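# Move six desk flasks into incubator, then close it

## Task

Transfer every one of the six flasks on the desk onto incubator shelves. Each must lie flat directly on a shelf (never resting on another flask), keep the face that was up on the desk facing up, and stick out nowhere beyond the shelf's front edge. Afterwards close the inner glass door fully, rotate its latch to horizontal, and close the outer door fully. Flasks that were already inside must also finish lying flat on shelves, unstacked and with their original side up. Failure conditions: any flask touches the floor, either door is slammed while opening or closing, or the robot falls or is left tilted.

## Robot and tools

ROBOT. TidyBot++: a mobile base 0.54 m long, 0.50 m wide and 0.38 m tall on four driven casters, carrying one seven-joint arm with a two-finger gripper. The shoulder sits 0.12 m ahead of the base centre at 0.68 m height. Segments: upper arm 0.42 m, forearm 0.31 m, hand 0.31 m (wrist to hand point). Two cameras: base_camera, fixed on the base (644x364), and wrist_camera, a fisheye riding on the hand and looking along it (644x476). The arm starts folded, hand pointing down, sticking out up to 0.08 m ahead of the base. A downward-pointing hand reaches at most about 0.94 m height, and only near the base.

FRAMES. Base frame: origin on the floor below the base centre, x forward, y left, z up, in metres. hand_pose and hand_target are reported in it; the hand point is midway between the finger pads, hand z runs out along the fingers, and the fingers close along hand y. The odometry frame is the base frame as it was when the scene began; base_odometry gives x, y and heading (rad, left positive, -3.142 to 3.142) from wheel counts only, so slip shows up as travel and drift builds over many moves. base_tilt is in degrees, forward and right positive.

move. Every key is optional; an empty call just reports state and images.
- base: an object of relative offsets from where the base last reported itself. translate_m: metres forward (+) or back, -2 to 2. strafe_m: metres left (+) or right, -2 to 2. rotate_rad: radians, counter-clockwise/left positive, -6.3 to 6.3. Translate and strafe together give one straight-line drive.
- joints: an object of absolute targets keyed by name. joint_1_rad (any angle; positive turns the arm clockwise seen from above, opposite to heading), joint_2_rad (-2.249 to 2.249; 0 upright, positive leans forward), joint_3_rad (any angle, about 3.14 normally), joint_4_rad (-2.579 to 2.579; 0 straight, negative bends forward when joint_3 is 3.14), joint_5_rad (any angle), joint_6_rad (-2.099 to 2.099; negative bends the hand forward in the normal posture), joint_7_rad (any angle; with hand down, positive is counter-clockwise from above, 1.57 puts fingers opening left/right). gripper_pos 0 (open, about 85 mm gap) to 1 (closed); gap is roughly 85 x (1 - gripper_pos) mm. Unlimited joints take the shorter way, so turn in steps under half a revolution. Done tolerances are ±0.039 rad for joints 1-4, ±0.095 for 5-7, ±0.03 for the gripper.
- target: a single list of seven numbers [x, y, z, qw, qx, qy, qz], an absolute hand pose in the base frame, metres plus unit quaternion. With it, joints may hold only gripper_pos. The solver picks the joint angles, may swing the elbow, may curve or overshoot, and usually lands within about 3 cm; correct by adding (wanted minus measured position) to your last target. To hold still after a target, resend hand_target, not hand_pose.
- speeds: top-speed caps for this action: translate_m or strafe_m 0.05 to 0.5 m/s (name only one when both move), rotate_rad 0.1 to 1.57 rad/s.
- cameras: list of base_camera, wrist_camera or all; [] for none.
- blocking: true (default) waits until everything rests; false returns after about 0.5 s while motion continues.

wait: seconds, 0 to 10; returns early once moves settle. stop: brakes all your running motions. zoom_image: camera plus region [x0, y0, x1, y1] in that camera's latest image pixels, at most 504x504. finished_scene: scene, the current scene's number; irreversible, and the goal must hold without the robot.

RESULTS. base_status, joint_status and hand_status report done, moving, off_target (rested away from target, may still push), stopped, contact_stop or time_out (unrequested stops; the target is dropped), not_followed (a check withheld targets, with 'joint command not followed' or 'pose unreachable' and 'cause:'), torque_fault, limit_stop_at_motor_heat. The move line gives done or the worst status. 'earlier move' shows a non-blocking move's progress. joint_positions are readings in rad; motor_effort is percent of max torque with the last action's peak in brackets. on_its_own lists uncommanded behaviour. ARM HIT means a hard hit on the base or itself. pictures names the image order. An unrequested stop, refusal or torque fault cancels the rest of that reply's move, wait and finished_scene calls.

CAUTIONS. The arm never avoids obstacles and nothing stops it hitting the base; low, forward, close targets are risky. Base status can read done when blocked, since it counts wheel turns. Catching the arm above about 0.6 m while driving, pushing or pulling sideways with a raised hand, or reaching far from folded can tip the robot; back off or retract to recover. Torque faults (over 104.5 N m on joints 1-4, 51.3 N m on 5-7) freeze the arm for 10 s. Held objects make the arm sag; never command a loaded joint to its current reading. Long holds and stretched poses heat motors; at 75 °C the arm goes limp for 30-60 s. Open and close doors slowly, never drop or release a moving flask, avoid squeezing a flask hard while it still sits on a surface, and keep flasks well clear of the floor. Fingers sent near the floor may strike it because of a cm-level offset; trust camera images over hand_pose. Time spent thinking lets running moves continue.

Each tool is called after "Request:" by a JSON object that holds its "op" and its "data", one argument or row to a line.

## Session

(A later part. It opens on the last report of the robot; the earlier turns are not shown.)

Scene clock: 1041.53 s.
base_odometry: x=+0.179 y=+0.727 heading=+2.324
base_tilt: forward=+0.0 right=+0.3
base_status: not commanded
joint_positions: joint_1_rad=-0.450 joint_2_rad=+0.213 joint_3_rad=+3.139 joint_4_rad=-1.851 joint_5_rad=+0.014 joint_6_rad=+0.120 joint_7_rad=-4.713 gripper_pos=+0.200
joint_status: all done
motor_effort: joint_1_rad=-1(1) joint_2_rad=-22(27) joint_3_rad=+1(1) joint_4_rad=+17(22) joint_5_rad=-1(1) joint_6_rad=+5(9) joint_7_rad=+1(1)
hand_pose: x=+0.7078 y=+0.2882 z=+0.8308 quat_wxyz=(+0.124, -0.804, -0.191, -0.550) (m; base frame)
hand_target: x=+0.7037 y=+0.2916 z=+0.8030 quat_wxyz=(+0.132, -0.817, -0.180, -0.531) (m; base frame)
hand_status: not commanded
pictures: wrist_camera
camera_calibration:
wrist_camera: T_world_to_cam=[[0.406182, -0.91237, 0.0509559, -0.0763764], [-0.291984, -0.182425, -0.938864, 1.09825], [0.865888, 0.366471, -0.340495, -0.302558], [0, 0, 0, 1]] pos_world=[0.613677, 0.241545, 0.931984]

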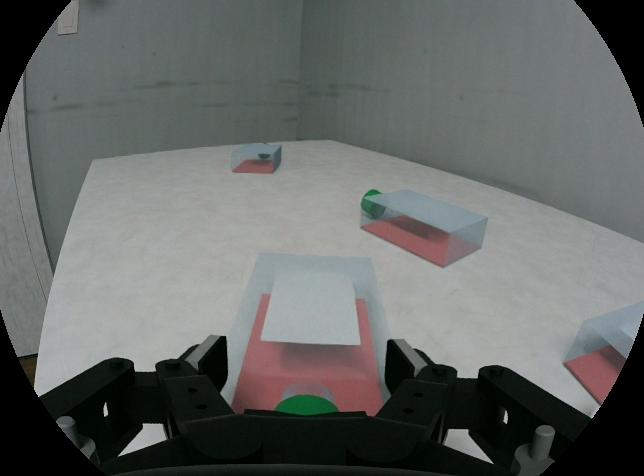

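Request:
{"op": "move", "data": {
  "joints": {"joint_2_rad": 0.198, "joint_4_rad": -1.80},
  "cameras": ["wrist_camera"]
}}

Scene clock: 1044.57 s.
move: done
base_odometry: x=+0.179 y=+0.727 heading=+2.324
base_tilt: forward=+0.0 right=+0.3
base_status: not commanded
joint_positions: joint_1_rad=-0.450 joint_2_rad=+0.204 joint_3_rad=+3.139 joint_4_rad=-1.818 joint_5_rad=+0.014 joint_6_rad=+0.120 joint_7_rad=-4.713 gripper_pos=+0.200
joint_status: all done
motor_effort: joint_1_rad=-1(1) joint_2_rad=-27(28) joint_3_rad=+1(2) joint_4_rad=+21(22) joint_5_rad=+0(1) joint_6_rad=+8(9) joint_7_rad=+0(1)
hand_pose: x=+0.7141 y=+0.2912 z=+0.8557 quat_wxyz=(+0.127, -0.792, -0.188, -0.567) (m; base frame)
hand_target: x=+0.7156 y=+0.2975 z=+0.8735 quat_wxyz=(+0.144, -0.785, -0.172, -0.578) (m; base frame)
hand_status: not commanded
pictures: wrist_camera
camera_calibration:
wrist_camera: T_world_to_cam=[[0.404312, -0.913276, 0.0495784, -0.0746888], [-0.256145, -0.165101, -0.952435, 1.10494], [0.878021, 0.372381, -0.300683, -0.345157], [0, 0, 0, 1]] pos_world=[0.616277, 0.242745, 0.952302]

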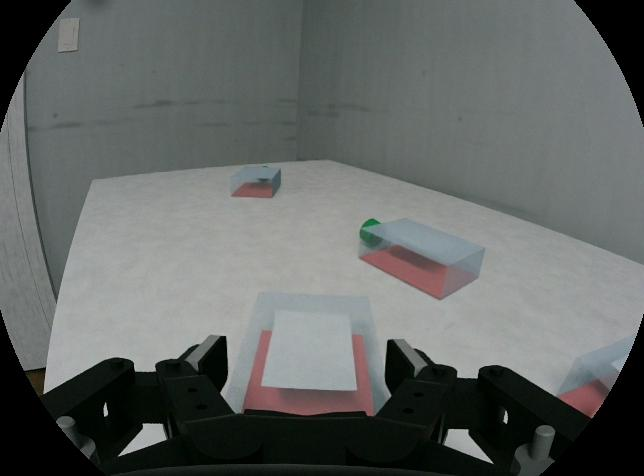

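Request:
{"op": "move", "data": {
  "base": {"translate_m": -0.0072, "strafe_m": -0.0035},
  "speeds": {"translate_m": 0.05},
  "cameras": []
}}

Request:
{"op": "move", "data": {
  "joints": {"joint_6_rad": 0.16},
  "cameras": []
}}

Request:
{"op": "move", "data": {
  "joints": {"joint_2_rad": 0.24, "joint_4_rad": -1.857},
  "cameras": ["wrist_camera"]
}}

Scene clock: 1051.50 s.
move: done
base_odometry: x=+0.186 y=+0.724 heading=+2.324
base_tilt: forward=+0.0 right=+0.3
base_status: done
joint_positions: joint_1_rad=-0.450 joint_2_rad=+0.200 joint_3_rad=+3.139 joint_4_rad=-1.817 joint_5_rad=+0.014 joint_6_rad=+0.120 joint_7_rad=-4.713 gripper_pos=+0.200
joint_status: not commanded
motor_effort: joint_1_rad=+0(1) joint_2_rad=-27(30) joint_3_rad=+1(2) joint_4_rad=+22(23) joint_5_rad=+0(1) joint_6_rad=+9(9) joint_7_rad=+1(1)
hand_pose: x=+0.7136 y=+0.2910 z=+0.8589 quat_wxyz=(+0.128, -0.790, -0.188, -0.569) (m; base frame)
hand_target: x=+0.7156 y=+0.2975 z=+0.8735 quat_wxyz=(+0.144, -0.785, -0.172, -0.578) (m; base frame)
hand_status: not commanded
pictures: none
No camera images: "cameras" was empty.

Scene clock: 1052.00 s.
move: done
base_odometry: x=+0.186 y=+0.724 heading=+2.324
base_tilt: forward=+0.0 right=+0.3
base_status: not commanded
joint_positions: joint_1_rad=-0.450 joint_2_rad=+0.200 joint_3_rad=+3.139 joint_4_rad=-1.817 joint_5_rad=+0.014 joint_6_rad=+0.138 joint_7_rad=-4.713 gripper_pos=+0.200
joint_status: all done
motor_effort: joint_1_rad=+0(1) joint_2_rad=-27(27) joint_3_rad=+1(2) joint_4_rad=+21(22) joint_5_rad=+0(1) joint_6_rad=+9(9) joint_7_rad=+1(1)
hand_pose: x=+0.7151 y=+0.2918 z=+0.8642 quat_wxyz=(+0.130, -0.785, -0.187, -0.576) (m; base frame)
hand_target: x=+0.7178 y=+0.2986 z=+0.8819 quat_wxyz=(+0.147, -0.776, -0.171, -0.589) (m; base frame)
hand_status: not commanded
pictures: none
No camera images: "cameras" was empty.

Scene clock: 1052.87 s.
move: done
base_odometry: x=+0.186 y=+0.724 heading=+2.324
base_tilt: forward=+0.0 right=+0.3
base_status: not commanded
joint_positions: joint_1_rad=-0.450 joint_2_rad=+0.237 joint_3_rad=+3.139 joint_4_rad=-1.854 joint_5_rad=+0.014 joint_6_rad=+0.138 joint_7_rad=-4.713 gripper_pos=+0.200
joint_status: all done
motor_effort: joint_1_rad=+0(1) joint_2_rad=-26(29) joint_3_rad=+1(2) joint_4_rad=+21(23) joint_5_rad=+0(1) joint_6_rad=+8(9) joint_7_rad=+0(1)
hand_pose: x=+0.7122 y=+0.2904 z=+0.8186 quat_wxyz=(+0.123, -0.806, -0.192, -0.546) (m; base frame)
hand_target: x=+0.7119 y=+0.2956 z=+0.8211 quat_wxyz=(+0.137, -0.805, -0.177, -0.550) (m; base frame)
hand_status: not commanded
pictures: wrist_camera
camera_calibration:
wrist_camera: T_world_to_cam=[[0.40686, -0.91206, 0.0511002, -0.0762089], [-0.299502, -0.186034, -0.935783, 1.09236], [0.862997, 0.365428, -0.348854, -0.30221], [0, 0, 0, 1]] pos_world=[0.618977, 0.244145, 0.92068]

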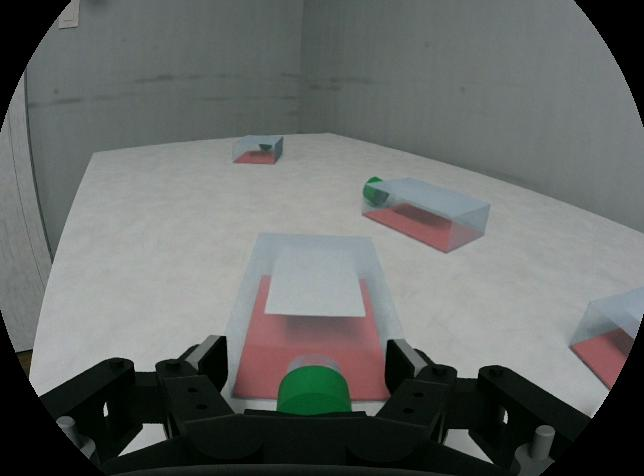

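Request:
{"op": "move", "data": {
  "base": {"translate_m": 0.0013, "strafe_m": -0.0027},
  "speeds": {"translate_m": 0.05},
  "cameras": []
}}

Request:
{"op": "move", "data": {
  "joints": {"joint_2_rad": 0.255, "joint_4_rad": -1.884},
  "cameras": ["wrist_camera"]
}}

Scene clock: 1056.33 s.
move: done
base_odometry: x=+0.187 y=+0.727 heading=+2.323
base_tilt: forward=+0.0 right=+0.3
base_status: done
joint_positions: joint_1_rad=-0.451 joint_2_rad=+0.237 joint_3_rad=+3.139 joint_4_rad=-1.854 joint_5_rad=+0.014 joint_6_rad=+0.138 joint_7_rad=-4.713 gripper_pos=+0.200
joint_status: not commanded
motor_effort: joint_1_rad=+0(4) joint_2_rad=-27(30) joint_3_rad=+1(3) joint_4_rad=+21(21) joint_5_rad=+0(1) joint_6_rad=+8(9) joint_7_rad=+0(1)
hand_pose: x=+0.7120 y=+0.2908 z=+0.8186 quat_wxyz=(+0.123, -0.806, -0.192, -0.546) (m; base frame)
hand_target: x=+0.7119 y=+0.2956 z=+0.8211 quat_wxyz=(+0.137, -0.805, -0.177, -0.550) (m; base frame)
hand_status: not commanded
pictures: none
No camera images: "cameras" was empty.

Scene clock: 1057.07 s.
move: done
base_odometry: x=+0.187 y=+0.727 heading=+2.323
base_tilt: forward=+0.0 right=+0.3
base_status: not commanded
joint_positions: joint_1_rad=-0.451 joint_2_rad=+0.247 joint_3_rad=+3.139 joint_4_rad=-1.877 joint_5_rad=+0.014 joint_6_rad=+0.138 joint_7_rad=-4.713 gripper_pos=+0.200
joint_status: all done
motor_effort: joint_1_rad=+0(1) joint_2_rad=-27(28) joint_3_rad=+1(1) joint_4_rad=+20(22) joint_5_rad=+0(1) joint_6_rad=+9(9) joint_7_rad=+1(1)
hand_pose: x=+0.7074 y=+0.2886 z=+0.7990 quat_wxyz=(+0.120, -0.815, -0.194, -0.533) (m; base frame)
hand_target: x=+0.7068 y=+0.2931 z=+0.7962 quat_wxyz=(+0.133, -0.816, -0.179, -0.533) (m; base frame)
hand_status: not commanded
pictures: wrist_camera
camera_calibration:
wrist_camera: T_world_to_cam=[[0.40903, -0.911028, 0.0521823, -0.0776232], [-0.327281, -0.199841, -0.923553, 1.08606], [0.851811, 0.360682, -0.379903, -0.270108], [0, 0, 0, 1]] pos_world=[0.617277, 0.243745, 0.904467]

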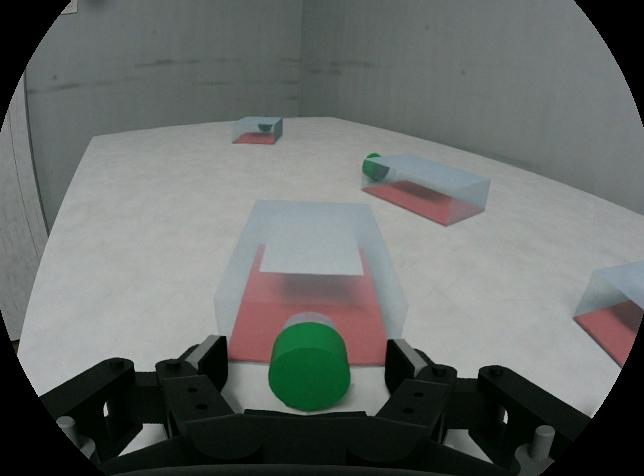

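Request:
{"op": "move", "data": {
  "joints": {"gripper_pos": 0.72},
  "cameras": ["wrist_camera"]
}}

Scene clock: 1058.90 s.
move: off_target
base_odometry: x=+0.187 y=+0.727 heading=+2.323
base_tilt: forward=+0.0 right=+0.3
base_status: not commanded
joint_positions: joint_1_rad=-0.451 joint_2_rad=+0.247 joint_3_rad=+3.139 joint_4_rad=-1.877 joint_5_rad=+0.014 joint_6_rad=+0.138 joint_7_rad=-4.713 gripper_pos=+0.680
joint_status: gripper_pos off_target (ended at +0.680, target +0.720)
motor_effort: joint_1_rad=+0(1) joint_2_rad=-26(28) joint_3_rad=+1(1) joint_4_rad=+20(21) joint_5_rad=-1(1) joint_6_rad=+8(9) joint_7_rad=+0(1)
hand_pose: x=+0.7074 y=+0.2885 z=+0.7990 quat_wxyz=(+0.120, -0.815, -0.194, -0.533) (m; base frame)
hand_target: x=+0.7068 y=+0.2931 z=+0.7962 quat_wxyz=(+0.133, -0.816, -0.179, -0.533) (m; base frame)
hand_status: not commanded
pictures: wrist_camera
camera_calibration:
wrist_camera: T_world_to_cam=[[0.408972, -0.911056, 0.0521485, -0.0776415], [-0.327199, -0.199746, -0.923603, 1.08601], [0.85187, 0.360665, -0.379787, -0.27021], [0, 0, 0, 1]] pos_world=[0.617277, 0.243645, 0.904467]

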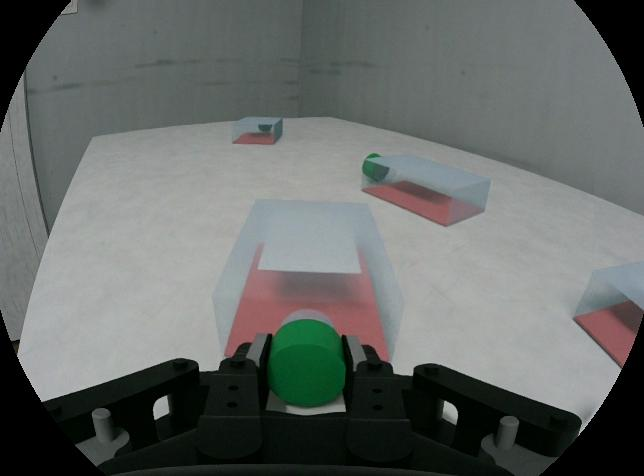

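Request:
{"op": "move", "data": {
  "joints": {"gripper_pos": 0.78},
  "cameras": []
}}

Request:
{"op": "move", "data": {
  "joints": {"joint_2_rad": 0.17, "joint_4_rad": -1.72, "joint_6_rad": -0.06},
  "cameras": ["wrist_camera"]
}}

Scene clock: 1062.83 s.
move: off_target
base_odometry: x=+0.187 y=+0.727 heading=+2.323
base_tilt: forward=+0.0 right=+0.3
base_status: not commanded
joint_positions: joint_1_rad=-0.451 joint_2_rad=+0.247 joint_3_rad=+3.139 joint_4_rad=-1.877 joint_5_rad=+0.014 joint_6_rad=+0.138 joint_7_rad=-4.713 gripper_pos=+0.680
joint_status: gripper_pos off_target (ended at +0.680, target +0.780)
motor_effort: joint_1_rad=-1(1) joint_2_rad=-26(27) joint_3_rad=+1(1) joint_4_rad=+20(20) joint_5_rad=+0(1) joint_6_rad=+7(8) joint_7_rad=+1(1)
hand_pose: x=+0.7074 y=+0.2885 z=+0.7990 quat_wxyz=(+0.120, -0.815, -0.194, -0.533) (m; base frame)
hand_target: x=+0.7068 y=+0.2931 z=+0.7962 quat_wxyz=(+0.133, -0.816, -0.179, -0.533) (m; base frame)
hand_status: not commanded
pictures: none
No camera images: "cameras" was empty.

Scene clock: 1064.27 s.
move: done
base_odometry: x=+0.187 y=+0.727 heading=+2.323
base_tilt: forward=+0.0 right=+0.3
base_status: not commanded
joint_positions: joint_1_rad=-0.451 joint_2_rad=+0.173 joint_3_rad=+3.139 joint_4_rad=-1.738 joint_5_rad=+0.014 joint_6_rad=-0.014 joint_7_rad=-4.713 gripper_pos=+0.680
joint_status: all done
motor_effort: joint_1_rad=+0(1) joint_2_rad=-27(31) joint_3_rad=+1(1) joint_4_rad=+24(24) joint_5_rad=+0(1) joint_6_rad=+9(10) joint_7_rad=+0(1)
hand_pose: x=+0.7125 y=+0.2903 z=+0.8834 quat_wxyz=(+0.125, -0.798, -0.190, -0.558) (m; base frame)
hand_target: x=+0.7086 y=+0.2940 z=+0.8826 quat_wxyz=(+0.136, -0.808, -0.178, -0.545) (m; base frame)
hand_status: not commanded
pictures: wrist_camera
camera_calibration:
wrist_camera: T_world_to_cam=[[0.404462, -0.913123, 0.0511626, -0.0777194], [-0.275803, -0.175121, -0.945127, 1.1412], [0.871977, 0.368157, -0.322672, -0.310096], [0, 0, 0, 1]] pos_world=[0.616577, 0.243044, 0.982493]

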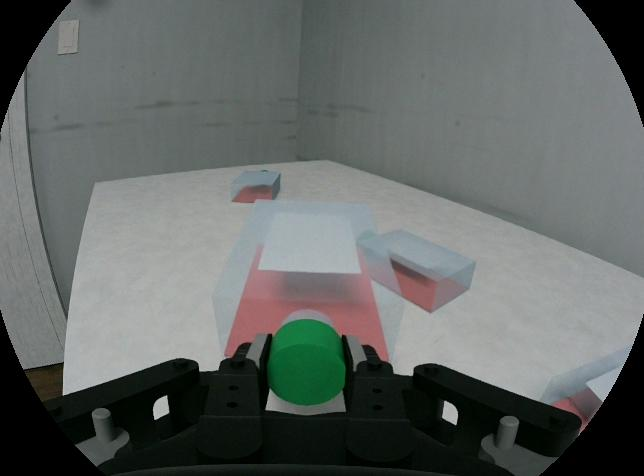

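Request:
{"op": "move", "data": {
  "base": {"translate_m": -0.30},
  "speeds": {"translate_m": 0.25},
  "cameras": ["wrist_camera"]
}}

Scene clock: 1071.67 s.
move: done
base_odometry: x=+0.392 y=+0.508 heading=+2.324
base_tilt: forward=+0.0 right=+0.3
base_status: done
joint_positions: joint_1_rad=-0.451 joint_2_rad=+0.172 joint_3_rad=+3.139 joint_4_rad=-1.738 joint_5_rad=+0.014 joint_6_rad=-0.016 joint_7_rad=-4.713 gripper_pos=+0.680
joint_status: not commanded
motor_effort: joint_1_rad=+0(2) joint_2_rad=-27(31) joint_3_rad=+1(3) joint_4_rad=+23(24) joint_5_rad=+0(1) joint_6_rad=+9(10) joint_7_rad=+1(1)
hand_pose: x=+0.7122 y=+0.2903 z=+0.8833 quat_wxyz=(+0.125, -0.799, -0.190, -0.557) (m; base frame)
hand_target: x=+0.7086 y=+0.2940 z=+0.8826 quat_wxyz=(+0.136, -0.808, -0.178, -0.545) (m; base frame)
hand_status: not commanded
pictures: wrist_camera
camera_calibration:
wrist_camera: T_world_to_cam=[[0.404565, -0.913074, 0.0512139, -0.0778099], [-0.277071, -0.175749, -0.94464, 1.14172], [0.871527, 0.367978, -0.324088, -0.308264], [0, 0, 0, 1]] pos_world=[0.616477, 0.243044, 0.982592]

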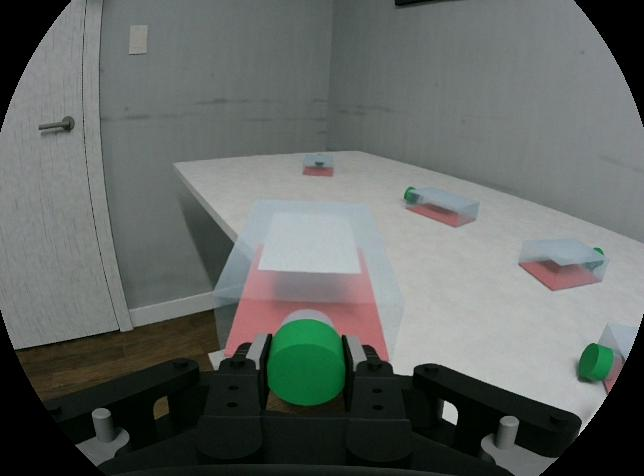

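Request:
{"op": "move", "data": {
  "base": {"translate_m": -0.29, "strafe_m": 0.11},
  "speeds": {"translate_m": 0.25},
  "joints": {"joint_1_rad": 0.0, "joint_2_rad": -0.158, "joint_4_rad": -1.914, "joint_6_rad": -0.267},
  "cameras": ["wrist_camera"]
}}

Scene clock: 1077.93 s.
move: done
base_odometry: x=+0.510 y=+0.221 heading=+2.324
base_tilt: forward=+0.0 right=+0.3
base_status: done
joint_positions: joint_1_rad=-0.020 joint_2_rad=-0.154 joint_3_rad=+3.142 joint_4_rad=-1.909 joint_5_rad=+0.014 joint_6_rad=-0.219 joint_7_rad=-4.713 gripper_pos=+0.680
joint_status: all done
motor_effort: joint_1_rad=+0(3) joint_2_rad=-16(31) joint_3_rad=+2(3) joint_4_rad=+24(25) joint_5_rad=+0(1) joint_6_rad=+9(10) joint_7_rad=+0(1)
hand_pose: x=+0.6498 y=+0.0111 z=+0.9177 quat_wxyz=(+0.001, -0.834, -0.013, -0.551) (m; base frame)
hand_target: x=+0.6418 y=+0.0022 z=+0.9034 quat_wxyz=(+0.008, -0.848, +0.011, -0.531) (m; base frame)
hand_status: not commanded
pictures: wrist_camera
camera_calibration:
wrist_camera: T_world_to_cam=[[-0.0161913, -0.998405, 0.0540808, -0.0375395], [-0.370316, -0.0442536, -0.927851, 1.15163], [0.928765, -0.0350501, -0.369009, -0.13143], [0, 0, 0, 1]] pos_world=[0.547926, 0.00887752, 1.02207]

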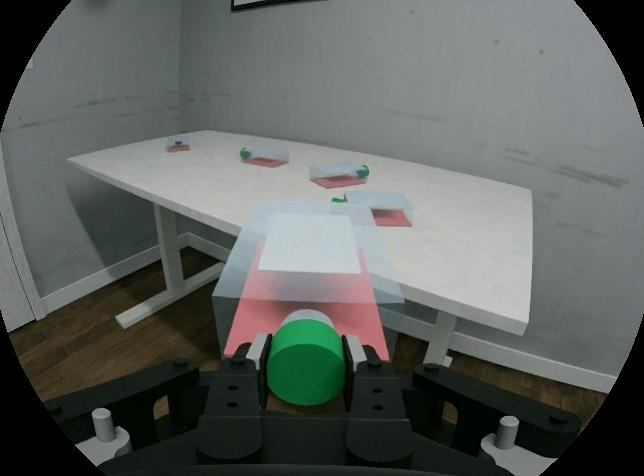

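Request:
{"op": "move", "data": {
  "base": {"translate_m": -0.412, "strafe_m": 0.004, "rotate_rad": -2.094},
  "speeds": {"translate_m": 0.25, "rotate_rad": 0.6},
  "joints": {"joint_1_rad": 0.02},
  "cameras": ["wrist_camera"]
}}

Scene clock: 1084.37 s.
move: done
base_odometry: x=+0.789 y=-0.082 heading=+0.230
base_tilt: forward=+0.0 right=+0.4
base_status: done
joint_positions: joint_1_rad=+0.011 joint_2_rad=-0.152 joint_3_rad=+3.140 joint_4_rad=-1.909 joint_5_rad=+0.014 joint_6_rad=-0.221 joint_7_rad=-4.713 gripper_pos=+0.680
joint_status: all done
motor_effort: joint_1_rad=+0(2) joint_2_rad=-16(20) joint_3_rad=+2(4) joint_4_rad=+24(24) joint_5_rad=+0(1) joint_6_rad=+9(10) joint_7_rad=+1(1)
hand_pose: x=+0.6499 y=-0.0046 z=+0.9164 quat_wxyz=(-0.008, -0.835, -0.001, -0.550) (m; base frame)
hand_target: x=+0.6417 y=-0.0082 z=+0.9034 quat_wxyz=(+0.002, -0.847, +0.019, -0.531) (m; base frame)
hand_status: not commanded
pictures: wrist_camera
camera_calibration:
wrist_camera: T_world_to_cam=[[-0.0455322, -0.997477, 0.0544742, -0.0343721], [-0.374766, -0.0334917, -0.926514, 1.15134], [0.926001, -0.0626014, -0.372296, -0.127948], [0, 0, 0, 1]] pos_world=[0.548399, -0.00373469, 1.02097]

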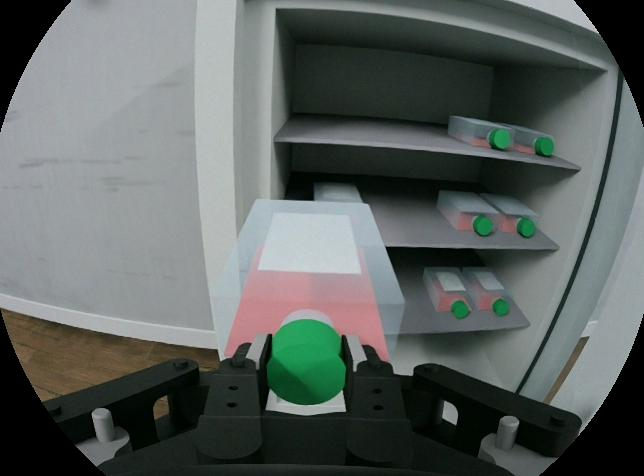

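Request:
{"op": "move", "data": {
  "base": {"strafe_m": -0.195},
  "speeds": {"strafe_m": 0.2},
  "cameras": ["wrist_camera", "base_camera"]
}}

Scene clock: 1102.27 s.
move: done
base_odometry: x=+0.834 y=-0.272 heading=+0.229
base_tilt: forward=+0.0 right=+0.3
base_status: done
joint_positions: joint_1_rad=+0.011 joint_2_rad=-0.152 joint_3_rad=+3.140 joint_4_rad=-1.909 joint_5_rad=+0.014 joint_6_rad=-0.221 joint_7_rad=-4.713 gripper_pos=+0.680
joint_status: not commanded
motor_effort: joint_1_rad=+0(2) joint_2_rad=-16(17) joint_3_rad=+1(4) joint_4_rad=+24(24) joint_5_rad=+0(1) joint_6_rad=+9(9) joint_7_rad=+1(1)
hand_pose: x=+0.6499 y=-0.0047 z=+0.9163 quat_wxyz=(-0.008, -0.835, -0.001, -0.549) (m; base frame)
hand_target: x=+0.6417 y=-0.0082 z=+0.9034 quat_wxyz=(+0.002, -0.847, +0.019, -0.531) (m; base frame)
hand_status: not commanded
pictures: base_camera, wrist_camera
camera_calibration:
wrist_camera: T_world_to_cam=[[-0.0457542, -0.997467, 0.0544532, -0.0343288], [-0.374769, -0.0333891, -0.926517, 1.15134], [0.925988, -0.0627995, -0.372292, -0.127951], [0, 0, 0, 1]] pos_world=[0.548399, -0.00383478, 1.02097]

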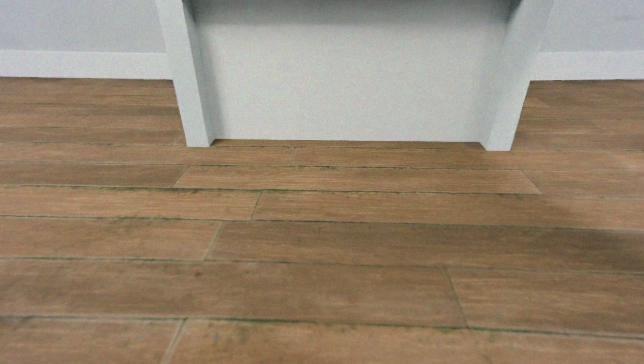

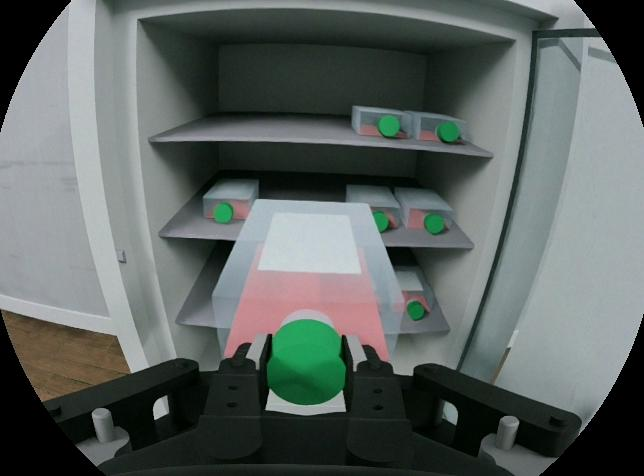

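Request:
{"op": "zoom_image", "data": {
  "camera": "wrist_camera",
  "region": [150, 160, 480, 340]
}}

Scaled by 1.527.

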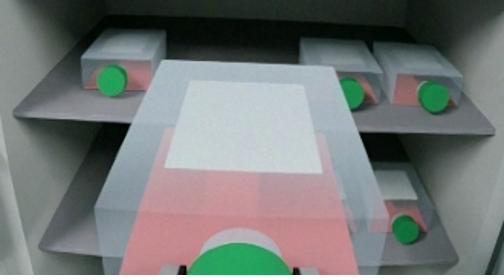

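Request:
{"op": "move", "data": {
  "base": {"strafe_m": 0.008},
  "speeds": {"strafe_m": 0.05},
  "joints": {"joint_2_rad": 0.019, "joint_4_rad": -1.929, "joint_6_rad": -0.05},
  "cameras": []
}}

Request:
{"op": "move", "data": {
  "base": {"translate_m": 0.13},
  "speeds": {"translate_m": 0.2},
  "cameras": ["wrist_camera", "base_camera"]
}}

Scene clock: 1122.43 s.
move: done
base_odometry: x=+0.832 y=-0.264 heading=+0.229
base_tilt: forward=+0.0 right=+0.3
base_status: done
joint_positions: joint_1_rad=+0.011 joint_2_rad=+0.026 joint_3_rad=+3.139 joint_4_rad=-1.926 joint_5_rad=+0.014 joint_6_rad=-0.100 joint_7_rad=-4.713 gripper_pos=+0.680
joint_status: all done
motor_effort: joint_1_rad=+0(2) joint_2_rad=-22(25) joint_3_rad=+1(4) joint_4_rad=+23(25) joint_5_rad=+0(1) joint_6_rad=+9(10) joint_7_rad=+1(1)
hand_pose: x=+0.6976 y=-0.0042 z=+0.8417 quat_wxyz=(-0.006, -0.855, -0.001, -0.518) (m; base frame)
hand_target: x=+0.7025 y=-0.0094 z=+0.8577 quat_wxyz=(+0.003, -0.841, +0.019, -0.541) (m; base frame)
hand_status: not commanded
pictures: none
No camera images: "cameras" was empty.

Scene clock: 1123.87 s.
move: done
base_odometry: x=+0.959 y=-0.235 heading=+0.229
base_tilt: forward=+0.0 right=+0.3
base_status: done
joint_positions: joint_1_rad=+0.011 joint_2_rad=+0.025 joint_3_rad=+3.139 joint_4_rad=-1.927 joint_5_rad=+0.014 joint_6_rad=-0.098 joint_7_rad=-4.713 gripper_pos=+0.680
joint_status: not commanded
motor_effort: joint_1_rad=+0(1) joint_2_rad=-21(24) joint_3_rad=+1(2) joint_4_rad=+22(24) joint_5_rad=+0(1) joint_6_rad=+9(9) joint_7_rad=+1(1)
hand_pose: x=+0.6975 y=-0.0042 z=+0.8422 quat_wxyz=(-0.006, -0.855, -0.001, -0.519) (m; base frame)
hand_target: x=+0.7025 y=-0.0094 z=+0.8577 quat_wxyz=(+0.003, -0.841, +0.019, -0.541) (m; base frame)
hand_status: not commanded
pictures: base_camera, wrist_camera
camera_calibration:
wrist_camera: T_world_to_cam=[[-0.0393831, -0.997652, 0.0560309, -0.0334955], [-0.440031, -0.0330284, -0.897375, 1.12161], [0.897118, -0.0599967, -0.437698, -0.12437], [0, 0, 0, 1]] pos_world=[0.603798, -0.00383376, 0.953942]

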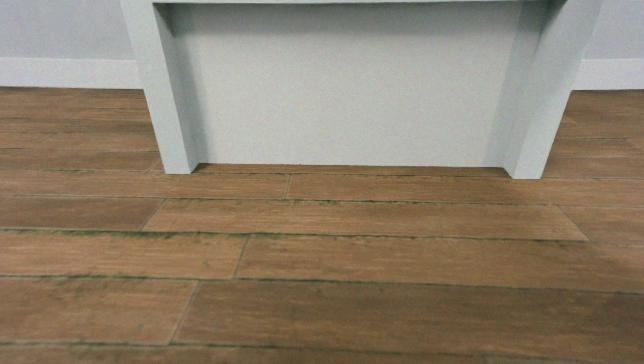

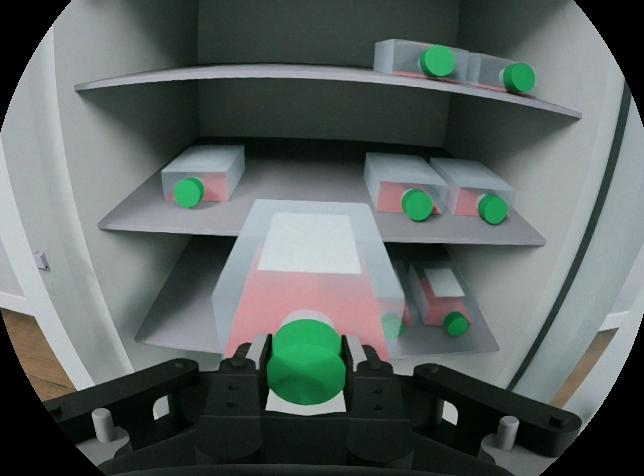

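Request:
{"op": "move", "data": {
  "base": {"translate_m": 0.13},
  "speeds": {"translate_m": 0.15},
  "cameras": ["wrist_camera"]
}}

Scene clock: 1131.37 s.
move: done
base_odometry: x=+1.085 y=-0.206 heading=+0.229
base_tilt: forward=+0.0 right=+0.3
base_status: done
joint_positions: joint_1_rad=+0.011 joint_2_rad=+0.025 joint_3_rad=+3.139 joint_4_rad=-1.927 joint_5_rad=+0.014 joint_6_rad=-0.097 joint_7_rad=-4.713 gripper_pos=+0.680
joint_status: not commanded
motor_effort: joint_1_rad=+0(2) joint_2_rad=-21(24) joint_3_rad=+1(2) joint_4_rad=+22(24) joint_5_rad=-1(1) joint_6_rad=+9(10) joint_7_rad=+1(1)
hand_pose: x=+0.6975 y=-0.0042 z=+0.8423 quat_wxyz=(-0.006, -0.854, -0.002, -0.520) (m; base frame)
hand_target: x=+0.7025 y=-0.0094 z=+0.8577 quat_wxyz=(+0.003, -0.841, +0.019, -0.541) (m; base frame)
hand_status: not commanded
pictures: wrist_camera
camera_calibration:
wrist_camera: T_world_to_cam=[[-0.0394203, -0.997652, 0.0560037, -0.0334511], [-0.439429, -0.033028, -0.89767, 1.12148], [0.897412, -0.059996, -0.437095, -0.125032], [0, 0, 0, 1]] pos_world=[0.603698, -0.00383376, 0.953943]

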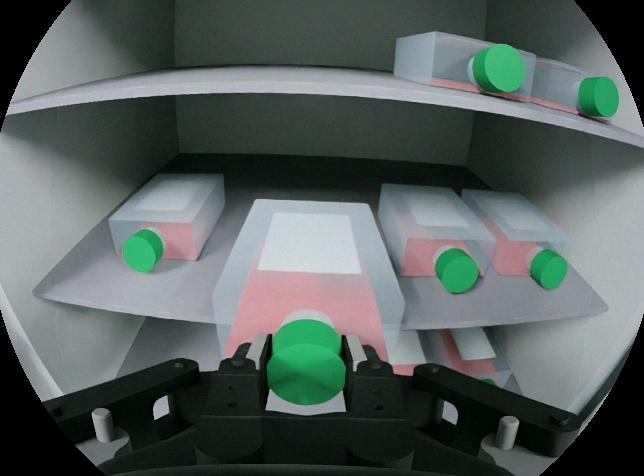

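Request:
{"op": "move", "data": {
  "base": {"translate_m": 0.138, "strafe_m": 0.005},
  "speeds": {"translate_m": 0.12},
  "cameras": ["wrist_camera"]
}}

Scene clock: 1138.23 s.
move: done
base_odometry: x=+1.219 y=-0.170 heading=+0.228
base_tilt: forward=+0.0 right=+0.3
base_status: done
joint_positions: joint_1_rad=+0.011 joint_2_rad=+0.025 joint_3_rad=+3.139 joint_4_rad=-1.928 joint_5_rad=+0.014 joint_6_rad=-0.096 joint_7_rad=-4.713 gripper_pos=+0.680
joint_status: not commanded
motor_effort: joint_1_rad=-1(1) joint_2_rad=-21(24) joint_3_rad=+1(2) joint_4_rad=+22(24) joint_5_rad=-1(1) joint_6_rad=+9(10) joint_7_rad=+1(1)
hand_pose: x=+0.6975 y=-0.0042 z=+0.8423 quat_wxyz=(-0.006, -0.854, -0.002, -0.520) (m; base frame)
hand_target: x=+0.7025 y=-0.0094 z=+0.8577 quat_wxyz=(+0.003, -0.841, +0.019, -0.541) (m; base frame)
hand_status: not commanded
pictures: wrist_camera
camera_calibration:
wrist_camera: T_world_to_cam=[[-0.0394388, -0.997652, 0.0559932, -0.0334282], [-0.439147, -0.0330292, -0.897808, 1.12131], [0.897549, -0.0599977, -0.436813, -0.125338], [0, 0, 0, 1]] pos_world=[0.603598, -0.00383376, 0.953843]

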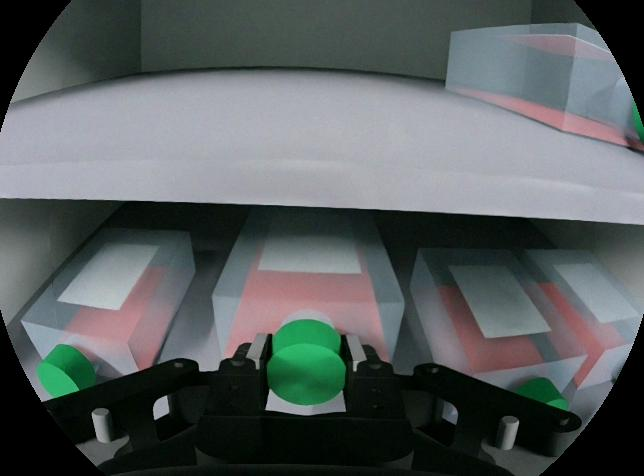

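Request:
{"op": "move", "data": {
  "joints": {"joint_2_rad": 0.038, "joint_4_rad": -2.018, "joint_6_rad": 0.09},
  "cameras": ["wrist_camera"]
}}

Scene clock: 1146.77 s.
move: done
base_odometry: x=+1.219 y=-0.170 heading=+0.228
base_tilt: forward=+0.0 right=+0.3
base_status: not commanded
joint_positions: joint_1_rad=+0.011 joint_2_rad=+0.035 joint_3_rad=+3.139 joint_4_rad=-2.015 joint_5_rad=+0.014 joint_6_rad=+0.039 joint_7_rad=-4.713 gripper_pos=+0.680
joint_status: all done
motor_effort: joint_1_rad=-1(1) joint_2_rad=-21(22) joint_3_rad=+1(2) joint_4_rad=+22(23) joint_5_rad=+0(1) joint_6_rad=+9(10) joint_7_rad=+1(1)
hand_pose: x=+0.6943 y=-0.0036 z=+0.8247 quat_wxyz=(-0.006, -0.844, -0.002, -0.536) (m; base frame)
hand_target: x=+0.7003 y=-0.0093 z=+0.8358 quat_wxyz=(+0.003, -0.832, +0.019, -0.554) (m; base frame)
hand_status: not commanded
pictures: wrist_camera
camera_calibration:
wrist_camera: T_world_to_cam=[[-0.0398377, -0.997742, 0.0540745, -0.030103], [-0.405092, -0.0333435, -0.913668, 1.09358], [0.913408, -0.0583036, -0.402849, -0.169146], [0, 0, 0, 1]] pos_world=[0.596301, -0.00343307, 0.932657]

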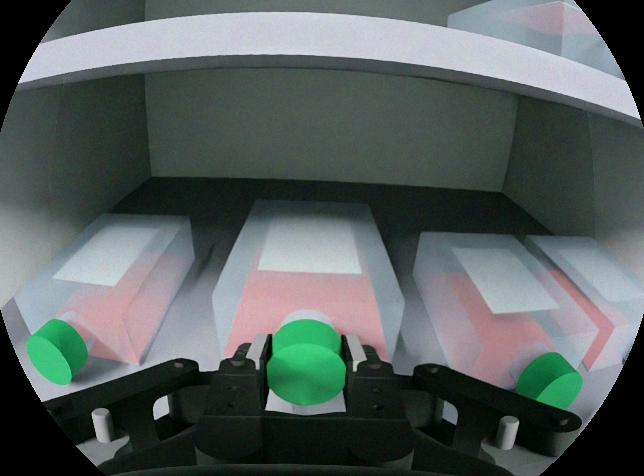

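Request:
{"op": "move", "data": {
  "joints": {"joint_2_rad": 0.056, "joint_4_rad": -2.033, "joint_6_rad": 0.112},
  "cameras": []
}}

Request:
{"op": "move", "data": {
  "joints": {"joint_2_rad": 0.066, "joint_4_rad": -2.048, "joint_6_rad": 0.14},
  "cameras": ["wrist_camera"]
}}

Scene clock: 1148.57 s.
move: done
base_odometry: x=+1.219 y=-0.170 heading=+0.228
base_tilt: forward=+0.0 right=+0.4
base_status: not commanded
joint_positions: joint_1_rad=+0.011 joint_2_rad=+0.052 joint_3_rad=+3.139 joint_4_rad=-2.028 joint_5_rad=+0.014 joint_6_rad=+0.066 joint_7_rad=-4.713 gripper_pos=+0.680
joint_status: all done
motor_effort: joint_1_rad=-1(1) joint_2_rad=-21(22) joint_3_rad=+1(2) joint_4_rad=+22(23) joint_5_rad=+0(1) joint_6_rad=+9(10) joint_7_rad=+1(1)
hand_pose: x=+0.6967 y=-0.0035 z=+0.8152 quat_wxyz=(-0.006, -0.845, -0.002, -0.534) (m; base frame)
hand_target: x=+0.7015 y=-0.0094 z=+0.8232 quat_wxyz=(+0.003, -0.835, +0.019, -0.550) (m; base frame)
hand_status: not commanded
pictures: none
No camera images: "cameras" was empty.

Scene clock: 1149.17 s.
move: done
base_odometry: x=+1.219 y=-0.170 heading=+0.228
base_tilt: forward=+0.0 right=+0.3
base_status: not commanded
joint_positions: joint_1_rad=+0.011 joint_2_rad=+0.061 joint_3_rad=+3.139 joint_4_rad=-2.043 joint_5_rad=+0.014 joint_6_rad=+0.095 joint_7_rad=-4.713 gripper_pos=+0.680
joint_status: all done
motor_effort: joint_1_rad=+0(1) joint_2_rad=-22(23) joint_3_rad=+1(2) joint_4_rad=+22(22) joint_5_rad=+0(1) joint_6_rad=+9(9) joint_7_rad=+1(1)
hand_pose: x=+0.6973 y=-0.0034 z=+0.8103 quat_wxyz=(-0.005, -0.844, -0.002, -0.537) (m; base frame)
hand_target: x=+0.7021 y=-0.0094 z=+0.8170 quat_wxyz=(+0.003, -0.834, +0.019, -0.551) (m; base frame)
hand_status: not commanded
pictures: wrist_camera
camera_calibration:
wrist_camera: T_world_to_cam=[[-0.0392916, -0.997791, 0.0535606, -0.028956], [-0.402446, -0.0332601, -0.91484, 1.08074], [0.9146, -0.0575007, -0.40025, -0.180626], [0, 0, 0, 1]] pos_world=[0.599002, -0.00333277, 0.917958]

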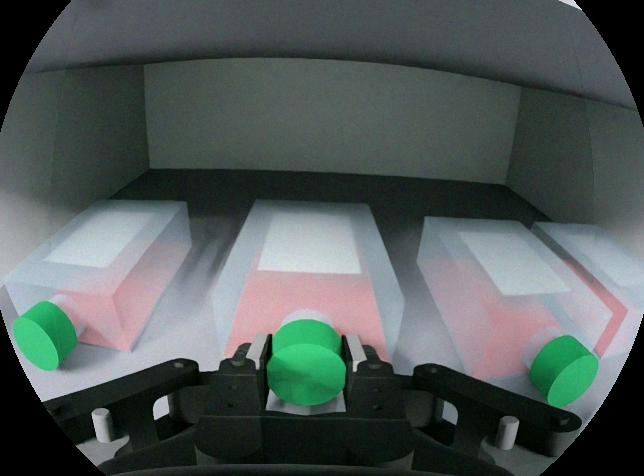

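Request:
{"op": "move", "data": {
  "joints": {"joint_2_rad": 0.071, "joint_4_rad": -2.055, "joint_6_rad": 0.155},
  "cameras": []
}}

Request:
{"op": "move", "data": {
  "joints": {"joint_2_rad": 0.076, "joint_4_rad": -2.062, "joint_6_rad": 0.17},
  "cameras": ["wrist_camera"]
}}

Scene clock: 1155.27 s.
move: done
base_odometry: x=+1.219 y=-0.170 heading=+0.228
base_tilt: forward=+0.0 right=+0.3
base_status: not commanded
joint_positions: joint_1_rad=+0.011 joint_2_rad=+0.064 joint_3_rad=+3.139 joint_4_rad=-2.049 joint_5_rad=+0.014 joint_6_rad=+0.110 joint_7_rad=-4.713 gripper_pos=+0.680
joint_status: all done
motor_effort: joint_1_rad=+0(1) joint_2_rad=-22(23) joint_3_rad=+1(2) joint_4_rad=+21(22) joint_5_rad=-1(1) joint_6_rad=+9(10) joint_7_rad=+1(1)
hand_pose: x=+0.6979 y=-0.0034 z=+0.8090 quat_wxyz=(-0.005, -0.842, -0.002, -0.539) (m; base frame)
hand_target: x=+0.7026 y=-0.0094 z=+0.8145 quat_wxyz=(+0.003, -0.833, +0.019, -0.552) (m; base frame)
hand_status: not commanded
pictures: none
No camera images: "cameras" was empty.

Scene clock: 1155.77 s.
move: done
base_odometry: x=+1.219 y=-0.170 heading=+0.228
base_tilt: forward=+0.0 right=+0.3
base_status: not commanded
joint_positions: joint_1_rad=+0.011 joint_2_rad=+0.069 joint_3_rad=+3.139 joint_4_rad=-2.055 joint_5_rad=+0.014 joint_6_rad=+0.125 joint_7_rad=-4.713 gripper_pos=+0.680
joint_status: all done
motor_effort: joint_1_rad=+0(1) joint_2_rad=-22(22) joint_3_rad=+1(2) joint_4_rad=+21(22) joint_5_rad=+0(1) joint_6_rad=+8(9) joint_7_rad=+1(1)
hand_pose: x=+0.6986 y=-0.0033 z=+0.8070 quat_wxyz=(-0.005, -0.841, -0.002, -0.541) (m; base frame)
hand_target: x=+0.7031 y=-0.0094 z=+0.8120 quat_wxyz=(+0.003, -0.832, +0.019, -0.554) (m; base frame)
hand_status: not commanded
pictures: wrist_camera
camera_calibration:
wrist_camera: T_world_to_cam=[[-0.03941, -0.997814, 0.053047, -0.0280793], [-0.394084, -0.033264, -0.918472, 1.07533], [0.918229, -0.057102, -0.391912, -0.192368], [0, 0, 0, 1]] pos_world=[0.599303, -0.00323261, 0.913762]

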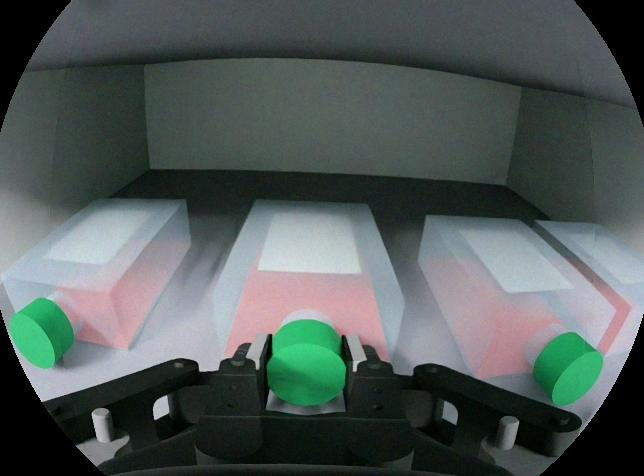

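Request:
{"op": "move", "data": {
  "joints": {"joint_2_rad": 0.082, "joint_4_rad": -2.069, "joint_6_rad": 0.183},
  "cameras": []
}}

Request:
{"op": "move", "data": {
  "joints": {"joint_2_rad": 0.088, "joint_4_rad": -2.076, "joint_6_rad": 0.196},
  "cameras": ["wrist_camera"]
}}

Scene clock: 1157.83 s.
move: done
base_odometry: x=+1.219 y=-0.170 heading=+0.228
base_tilt: forward=+0.0 right=+0.3
base_status: not commanded
joint_positions: joint_1_rad=+0.011 joint_2_rad=+0.074 joint_3_rad=+3.139 joint_4_rad=-2.062 joint_5_rad=+0.014 joint_6_rad=+0.139 joint_7_rad=-4.713 gripper_pos=+0.680
joint_status: all done
motor_effort: joint_1_rad=+0(1) joint_2_rad=-21(22) joint_3_rad=+1(2) joint_4_rad=+20(22) joint_5_rad=+0(1) joint_6_rad=+8(9) joint_7_rad=+1(1)
hand_pose: x=+0.6991 y=-0.0033 z=+0.8047 quat_wxyz=(-0.005, -0.841, -0.002, -0.542) (m; base frame)
hand_target: x=+0.7034 y=-0.0094 z=+0.8084 quat_wxyz=(+0.003, -0.832, +0.019, -0.554) (m; base frame)
hand_status: not commanded
pictures: none
No camera images: "cameras" was empty.

Scene clock: 1158.37 s.
move: done
base_odometry: x=+1.219 y=-0.170 heading=+0.228
base_tilt: forward=+0.0 right=+0.3
base_status: not commanded
joint_positions: joint_1_rad=+0.011 joint_2_rad=+0.077 joint_3_rad=+3.139 joint_4_rad=-2.067 joint_5_rad=+0.014 joint_6_rad=+0.154 joint_7_rad=-4.713 gripper_pos=+0.680
joint_status: all done
motor_effort: joint_1_rad=+0(1) joint_2_rad=-21(22) joint_3_rad=+1(2) joint_4_rad=+21(21) joint_5_rad=+0(1) joint_6_rad=+8(8) joint_7_rad=+1(1)
hand_pose: x=+0.6998 y=-0.0032 z=+0.8038 quat_wxyz=(-0.005, -0.839, -0.002, -0.544) (m; base frame)
hand_target: x=+0.7036 y=-0.0094 z=+0.8048 quat_wxyz=(+0.003, -0.833, +0.019, -0.554) (m; base frame)
hand_status: not commanded
pictures: wrist_camera
camera_calibration:
wrist_camera: T_world_to_cam=[[-0.0395667, -0.997831, 0.05261, -0.0273639], [-0.386517, -0.0332687, -0.921682, 1.07016], [0.921433, -0.0568025, -0.384362, -0.202999], [0, 0, 0, 1]] pos_world=[0.599603, -0.0032325, 0.909765]

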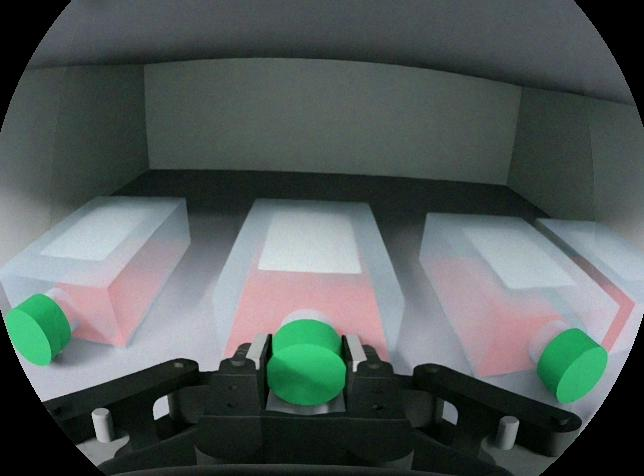

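Request:
{"op": "move", "data": {
  "joints": {"joint_2_rad": 0.094, "joint_4_rad": -2.083, "joint_6_rad": 0.205},
  "cameras": ["wrist_camera"]
}}

Scene clock: 1160.50 s.
move: done
base_odometry: x=+1.219 y=-0.170 heading=+0.228
base_tilt: forward=+0.0 right=+0.3
base_status: not commanded
joint_positions: joint_1_rad=+0.011 joint_2_rad=+0.079 joint_3_rad=+3.139 joint_4_rad=-2.071 joint_5_rad=+0.014 joint_6_rad=+0.164 joint_7_rad=-4.713 gripper_pos=+0.680
joint_status: all done
motor_effort: joint_1_rad=-1(1) joint_2_rad=-21(22) joint_3_rad=+1(2) joint_4_rad=+20(21) joint_5_rad=+0(1) joint_6_rad=+8(9) joint_7_rad=+1(1)
hand_pose: x=+0.7002 y=-0.0032 z=+0.8034 quat_wxyz=(-0.005, -0.838, -0.002, -0.546) (m; base frame)
hand_target: x=+0.7033 y=-0.0094 z=+0.8000 quat_wxyz=(+0.003, -0.834, +0.019, -0.552) (m; base frame)
hand_status: not commanded
pictures: wrist_camera
camera_calibration:
wrist_camera: T_world_to_cam=[[-0.0397228, -0.997837, 0.0523828, -0.026926], [-0.382124, -0.0332691, -0.923512, 1.06842], [0.923257, -0.0567012, -0.379976, -0.208288], [0, 0, 0, 1]] pos_world=[0.599503, -0.00313246, 0.908967]

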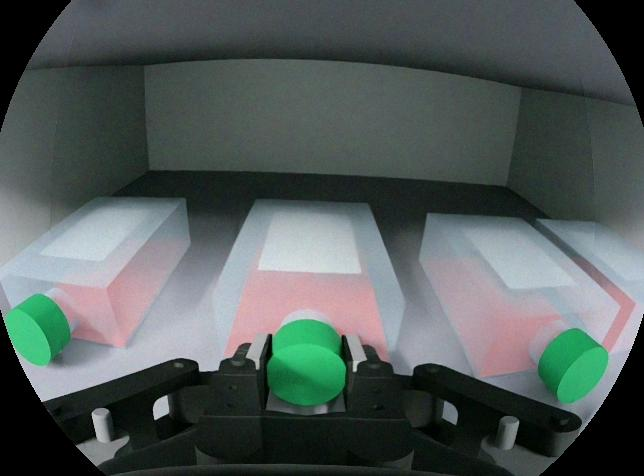

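Request:
{"op": "move", "data": {
  "joints": {"gripper_pos": 0.4},
  "cameras": ["wrist_camera"]
}}

Scene clock: 1162.00 s.
move: done
base_odometry: x=+1.219 y=-0.170 heading=+0.228
base_tilt: forward=+0.0 right=+0.3
base_status: not commanded
joint_positions: joint_1_rad=+0.011 joint_2_rad=+0.082 joint_3_rad=+3.139 joint_4_rad=-2.071 joint_5_rad=+0.014 joint_6_rad=+0.164 joint_7_rad=-4.713 gripper_pos=+0.400
joint_status: all done
motor_effort: joint_1_rad=+0(1) joint_2_rad=-21(22) joint_3_rad=+1(2) joint_4_rad=+20(21) joint_5_rad=+0(1) joint_6_rad=+9(9) joint_7_rad=+1(1)
hand_pose: x=+0.7005 y=-0.0032 z=+0.8016 quat_wxyz=(-0.005, -0.839, -0.002, -0.545) (m; base frame)
hand_target: x=+0.7033 y=-0.0094 z=+0.8000 quat_wxyz=(+0.003, -0.834, +0.019, -0.552) (m; base frame)
hand_status: not commanded
pictures: wrist_camera
camera_calibration:
wrist_camera: T_world_to_cam=[[-0.0395039, -0.997846, 0.0523794, -0.0269478], [-0.385017, -0.033172, -0.922313, 1.06795], [0.922064, -0.0566019, -0.382877, -0.206155], [0, 0, 0, 1]] pos_world=[0.600203, -0.00313243, 0.907465]

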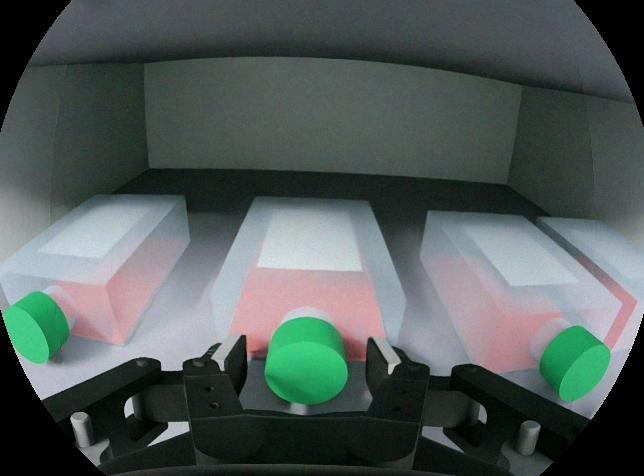

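Request:
{"op": "move", "data": {
  "base": {"translate_m": -0.2},
  "speeds": {"translate_m": 0.12},
  "cameras": ["wrist_camera"]
}}

Scene clock: 1165.20 s.
move: done
base_odometry: x=+1.024 y=-0.215 heading=+0.228
base_tilt: forward=+0.0 right=+0.3
base_status: done
joint_positions: joint_1_rad=+0.011 joint_2_rad=+0.089 joint_3_rad=+3.139 joint_4_rad=-2.075 joint_5_rad=+0.014 joint_6_rad=+0.168 joint_7_rad=-4.713 gripper_pos=+0.400
joint_status: not commanded
motor_effort: joint_1_rad=+0(1) joint_2_rad=-21(23) joint_3_rad=+1(2) joint_4_rad=+19(21) joint_5_rad=+0(1) joint_6_rad=+8(9) joint_7_rad=+1(1)
hand_pose: x=+0.7006 y=-0.0032 z=+0.7967 quat_wxyz=(-0.005, -0.840, -0.002, -0.542) (m; base frame)
hand_target: x=+0.7033 y=-0.0094 z=+0.8000 quat_wxyz=(+0.003, -0.834, +0.019, -0.552) (m; base frame)
hand_status: not commanded
pictures: wrist_camera
camera_calibration:
wrist_camera: T_world_to_cam=[[-0.039143, -0.997846, 0.052647, -0.0271547], [-0.391385, -0.0331672, -0.919629, 1.06579], [0.919394, -0.0566022, -0.389243, -0.201148], [0, 0, 0, 1]] pos_world=[0.601003, -0.00313243, 0.903262]

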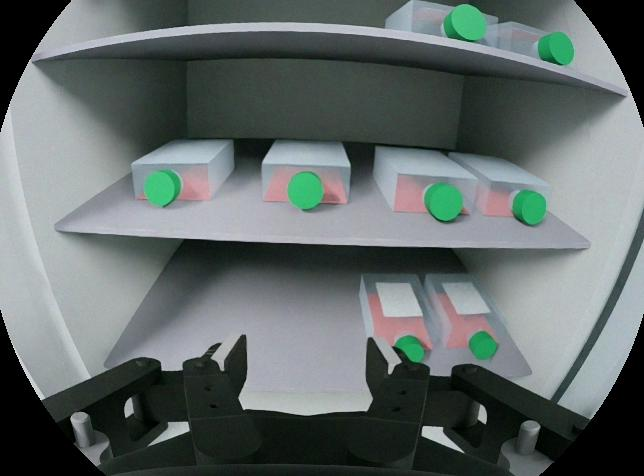

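Request:
{"op": "move", "data": {
  "base": {"translate_m": -1.689, "strafe_m": 1.11, "rotate_rad": 0.735},
  "speeds": {"translate_m": 0.5, "rotate_rad": 0.4},
  "joints": {"joint_1_rad": 0.0, "joint_2_rad": 0.0, "joint_4_rad": -1.2, "joint_6_rad": -1.25, "gripper_pos": 0.2},
  "cameras": ["wrist_camera", "base_camera"]
}}

Scene clock: 1202.87 s.
move: done
base_odometry: x=-0.873 y=+0.484 heading=+0.964
base_tilt: forward=+0.0 right=+0.3
base_status: done
joint_positions: joint_1_rad=+0.009 joint_2_rad=+0.006 joint_3_rad=+3.142 joint_4_rad=-1.221 joint_5_rad=+0.014 joint_6_rad=-1.199 joint_7_rad=-4.713 gripper_pos=+0.200
joint_status: all done
motor_effort: joint_1_rad=+0(4) joint_2_rad=-19(26) joint_3_rad=+1(4) joint_4_rad=+21(23) joint_5_rad=+0(1) joint_6_rad=+6(9) joint_7_rad=+0(1)
hand_pose: x=+0.6217 y=-0.0072 z=+0.9736 quat_wxyz=(-0.008, -0.937, +0.004, -0.350) (m; base frame)
hand_target: x=+0.6105 y=+0.0021 z=+0.9767 quat_wxyz=(+0.005, -0.941, +0.012, -0.339) (m; base frame)
hand_status: not commanded
pictures: base_camera, wrist_camera
camera_calibration:
wrist_camera: T_world_to_cam=[[-0.0307924, -0.997324, 0.0663035, -0.0621231], [-0.739538, -0.0218927, -0.672759, 1.17354], [0.67241, -0.0697498, -0.736885, 0.431919], [0, 0, 0, 1]] pos_world=[0.575535, -0.00613876, 1.1119]

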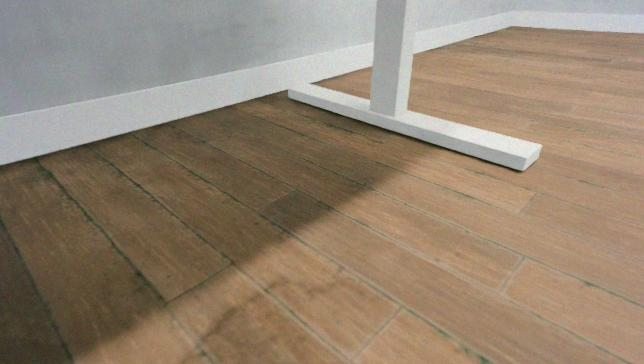

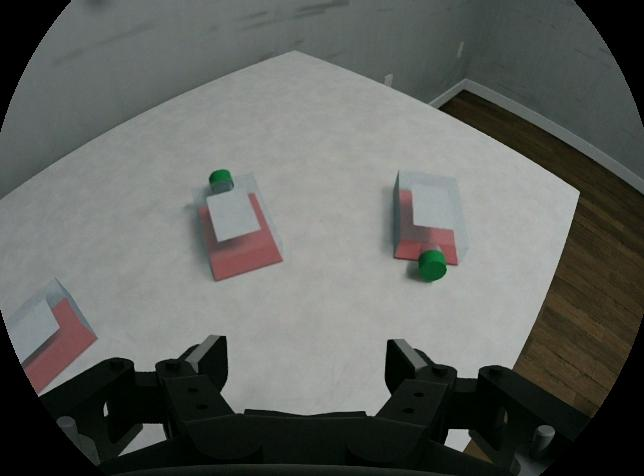

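Request:
{"op": "zoom_image", "data": {
  "camera": "wrist_camera",
  "region": [370, 150, 490, 300]
}}

Request:
{"op": "zoom_image", "data": {
  "camera": "wrist_camera",
  "region": [170, 150, 300, 300]
}}

Scaled by 3.360.

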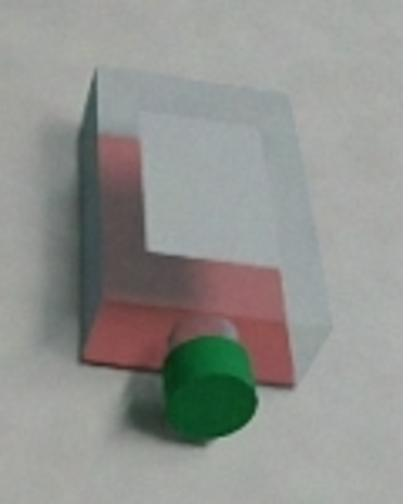

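Scaled by 3.360.

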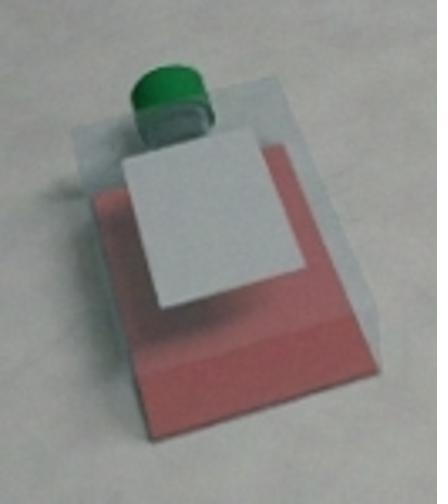

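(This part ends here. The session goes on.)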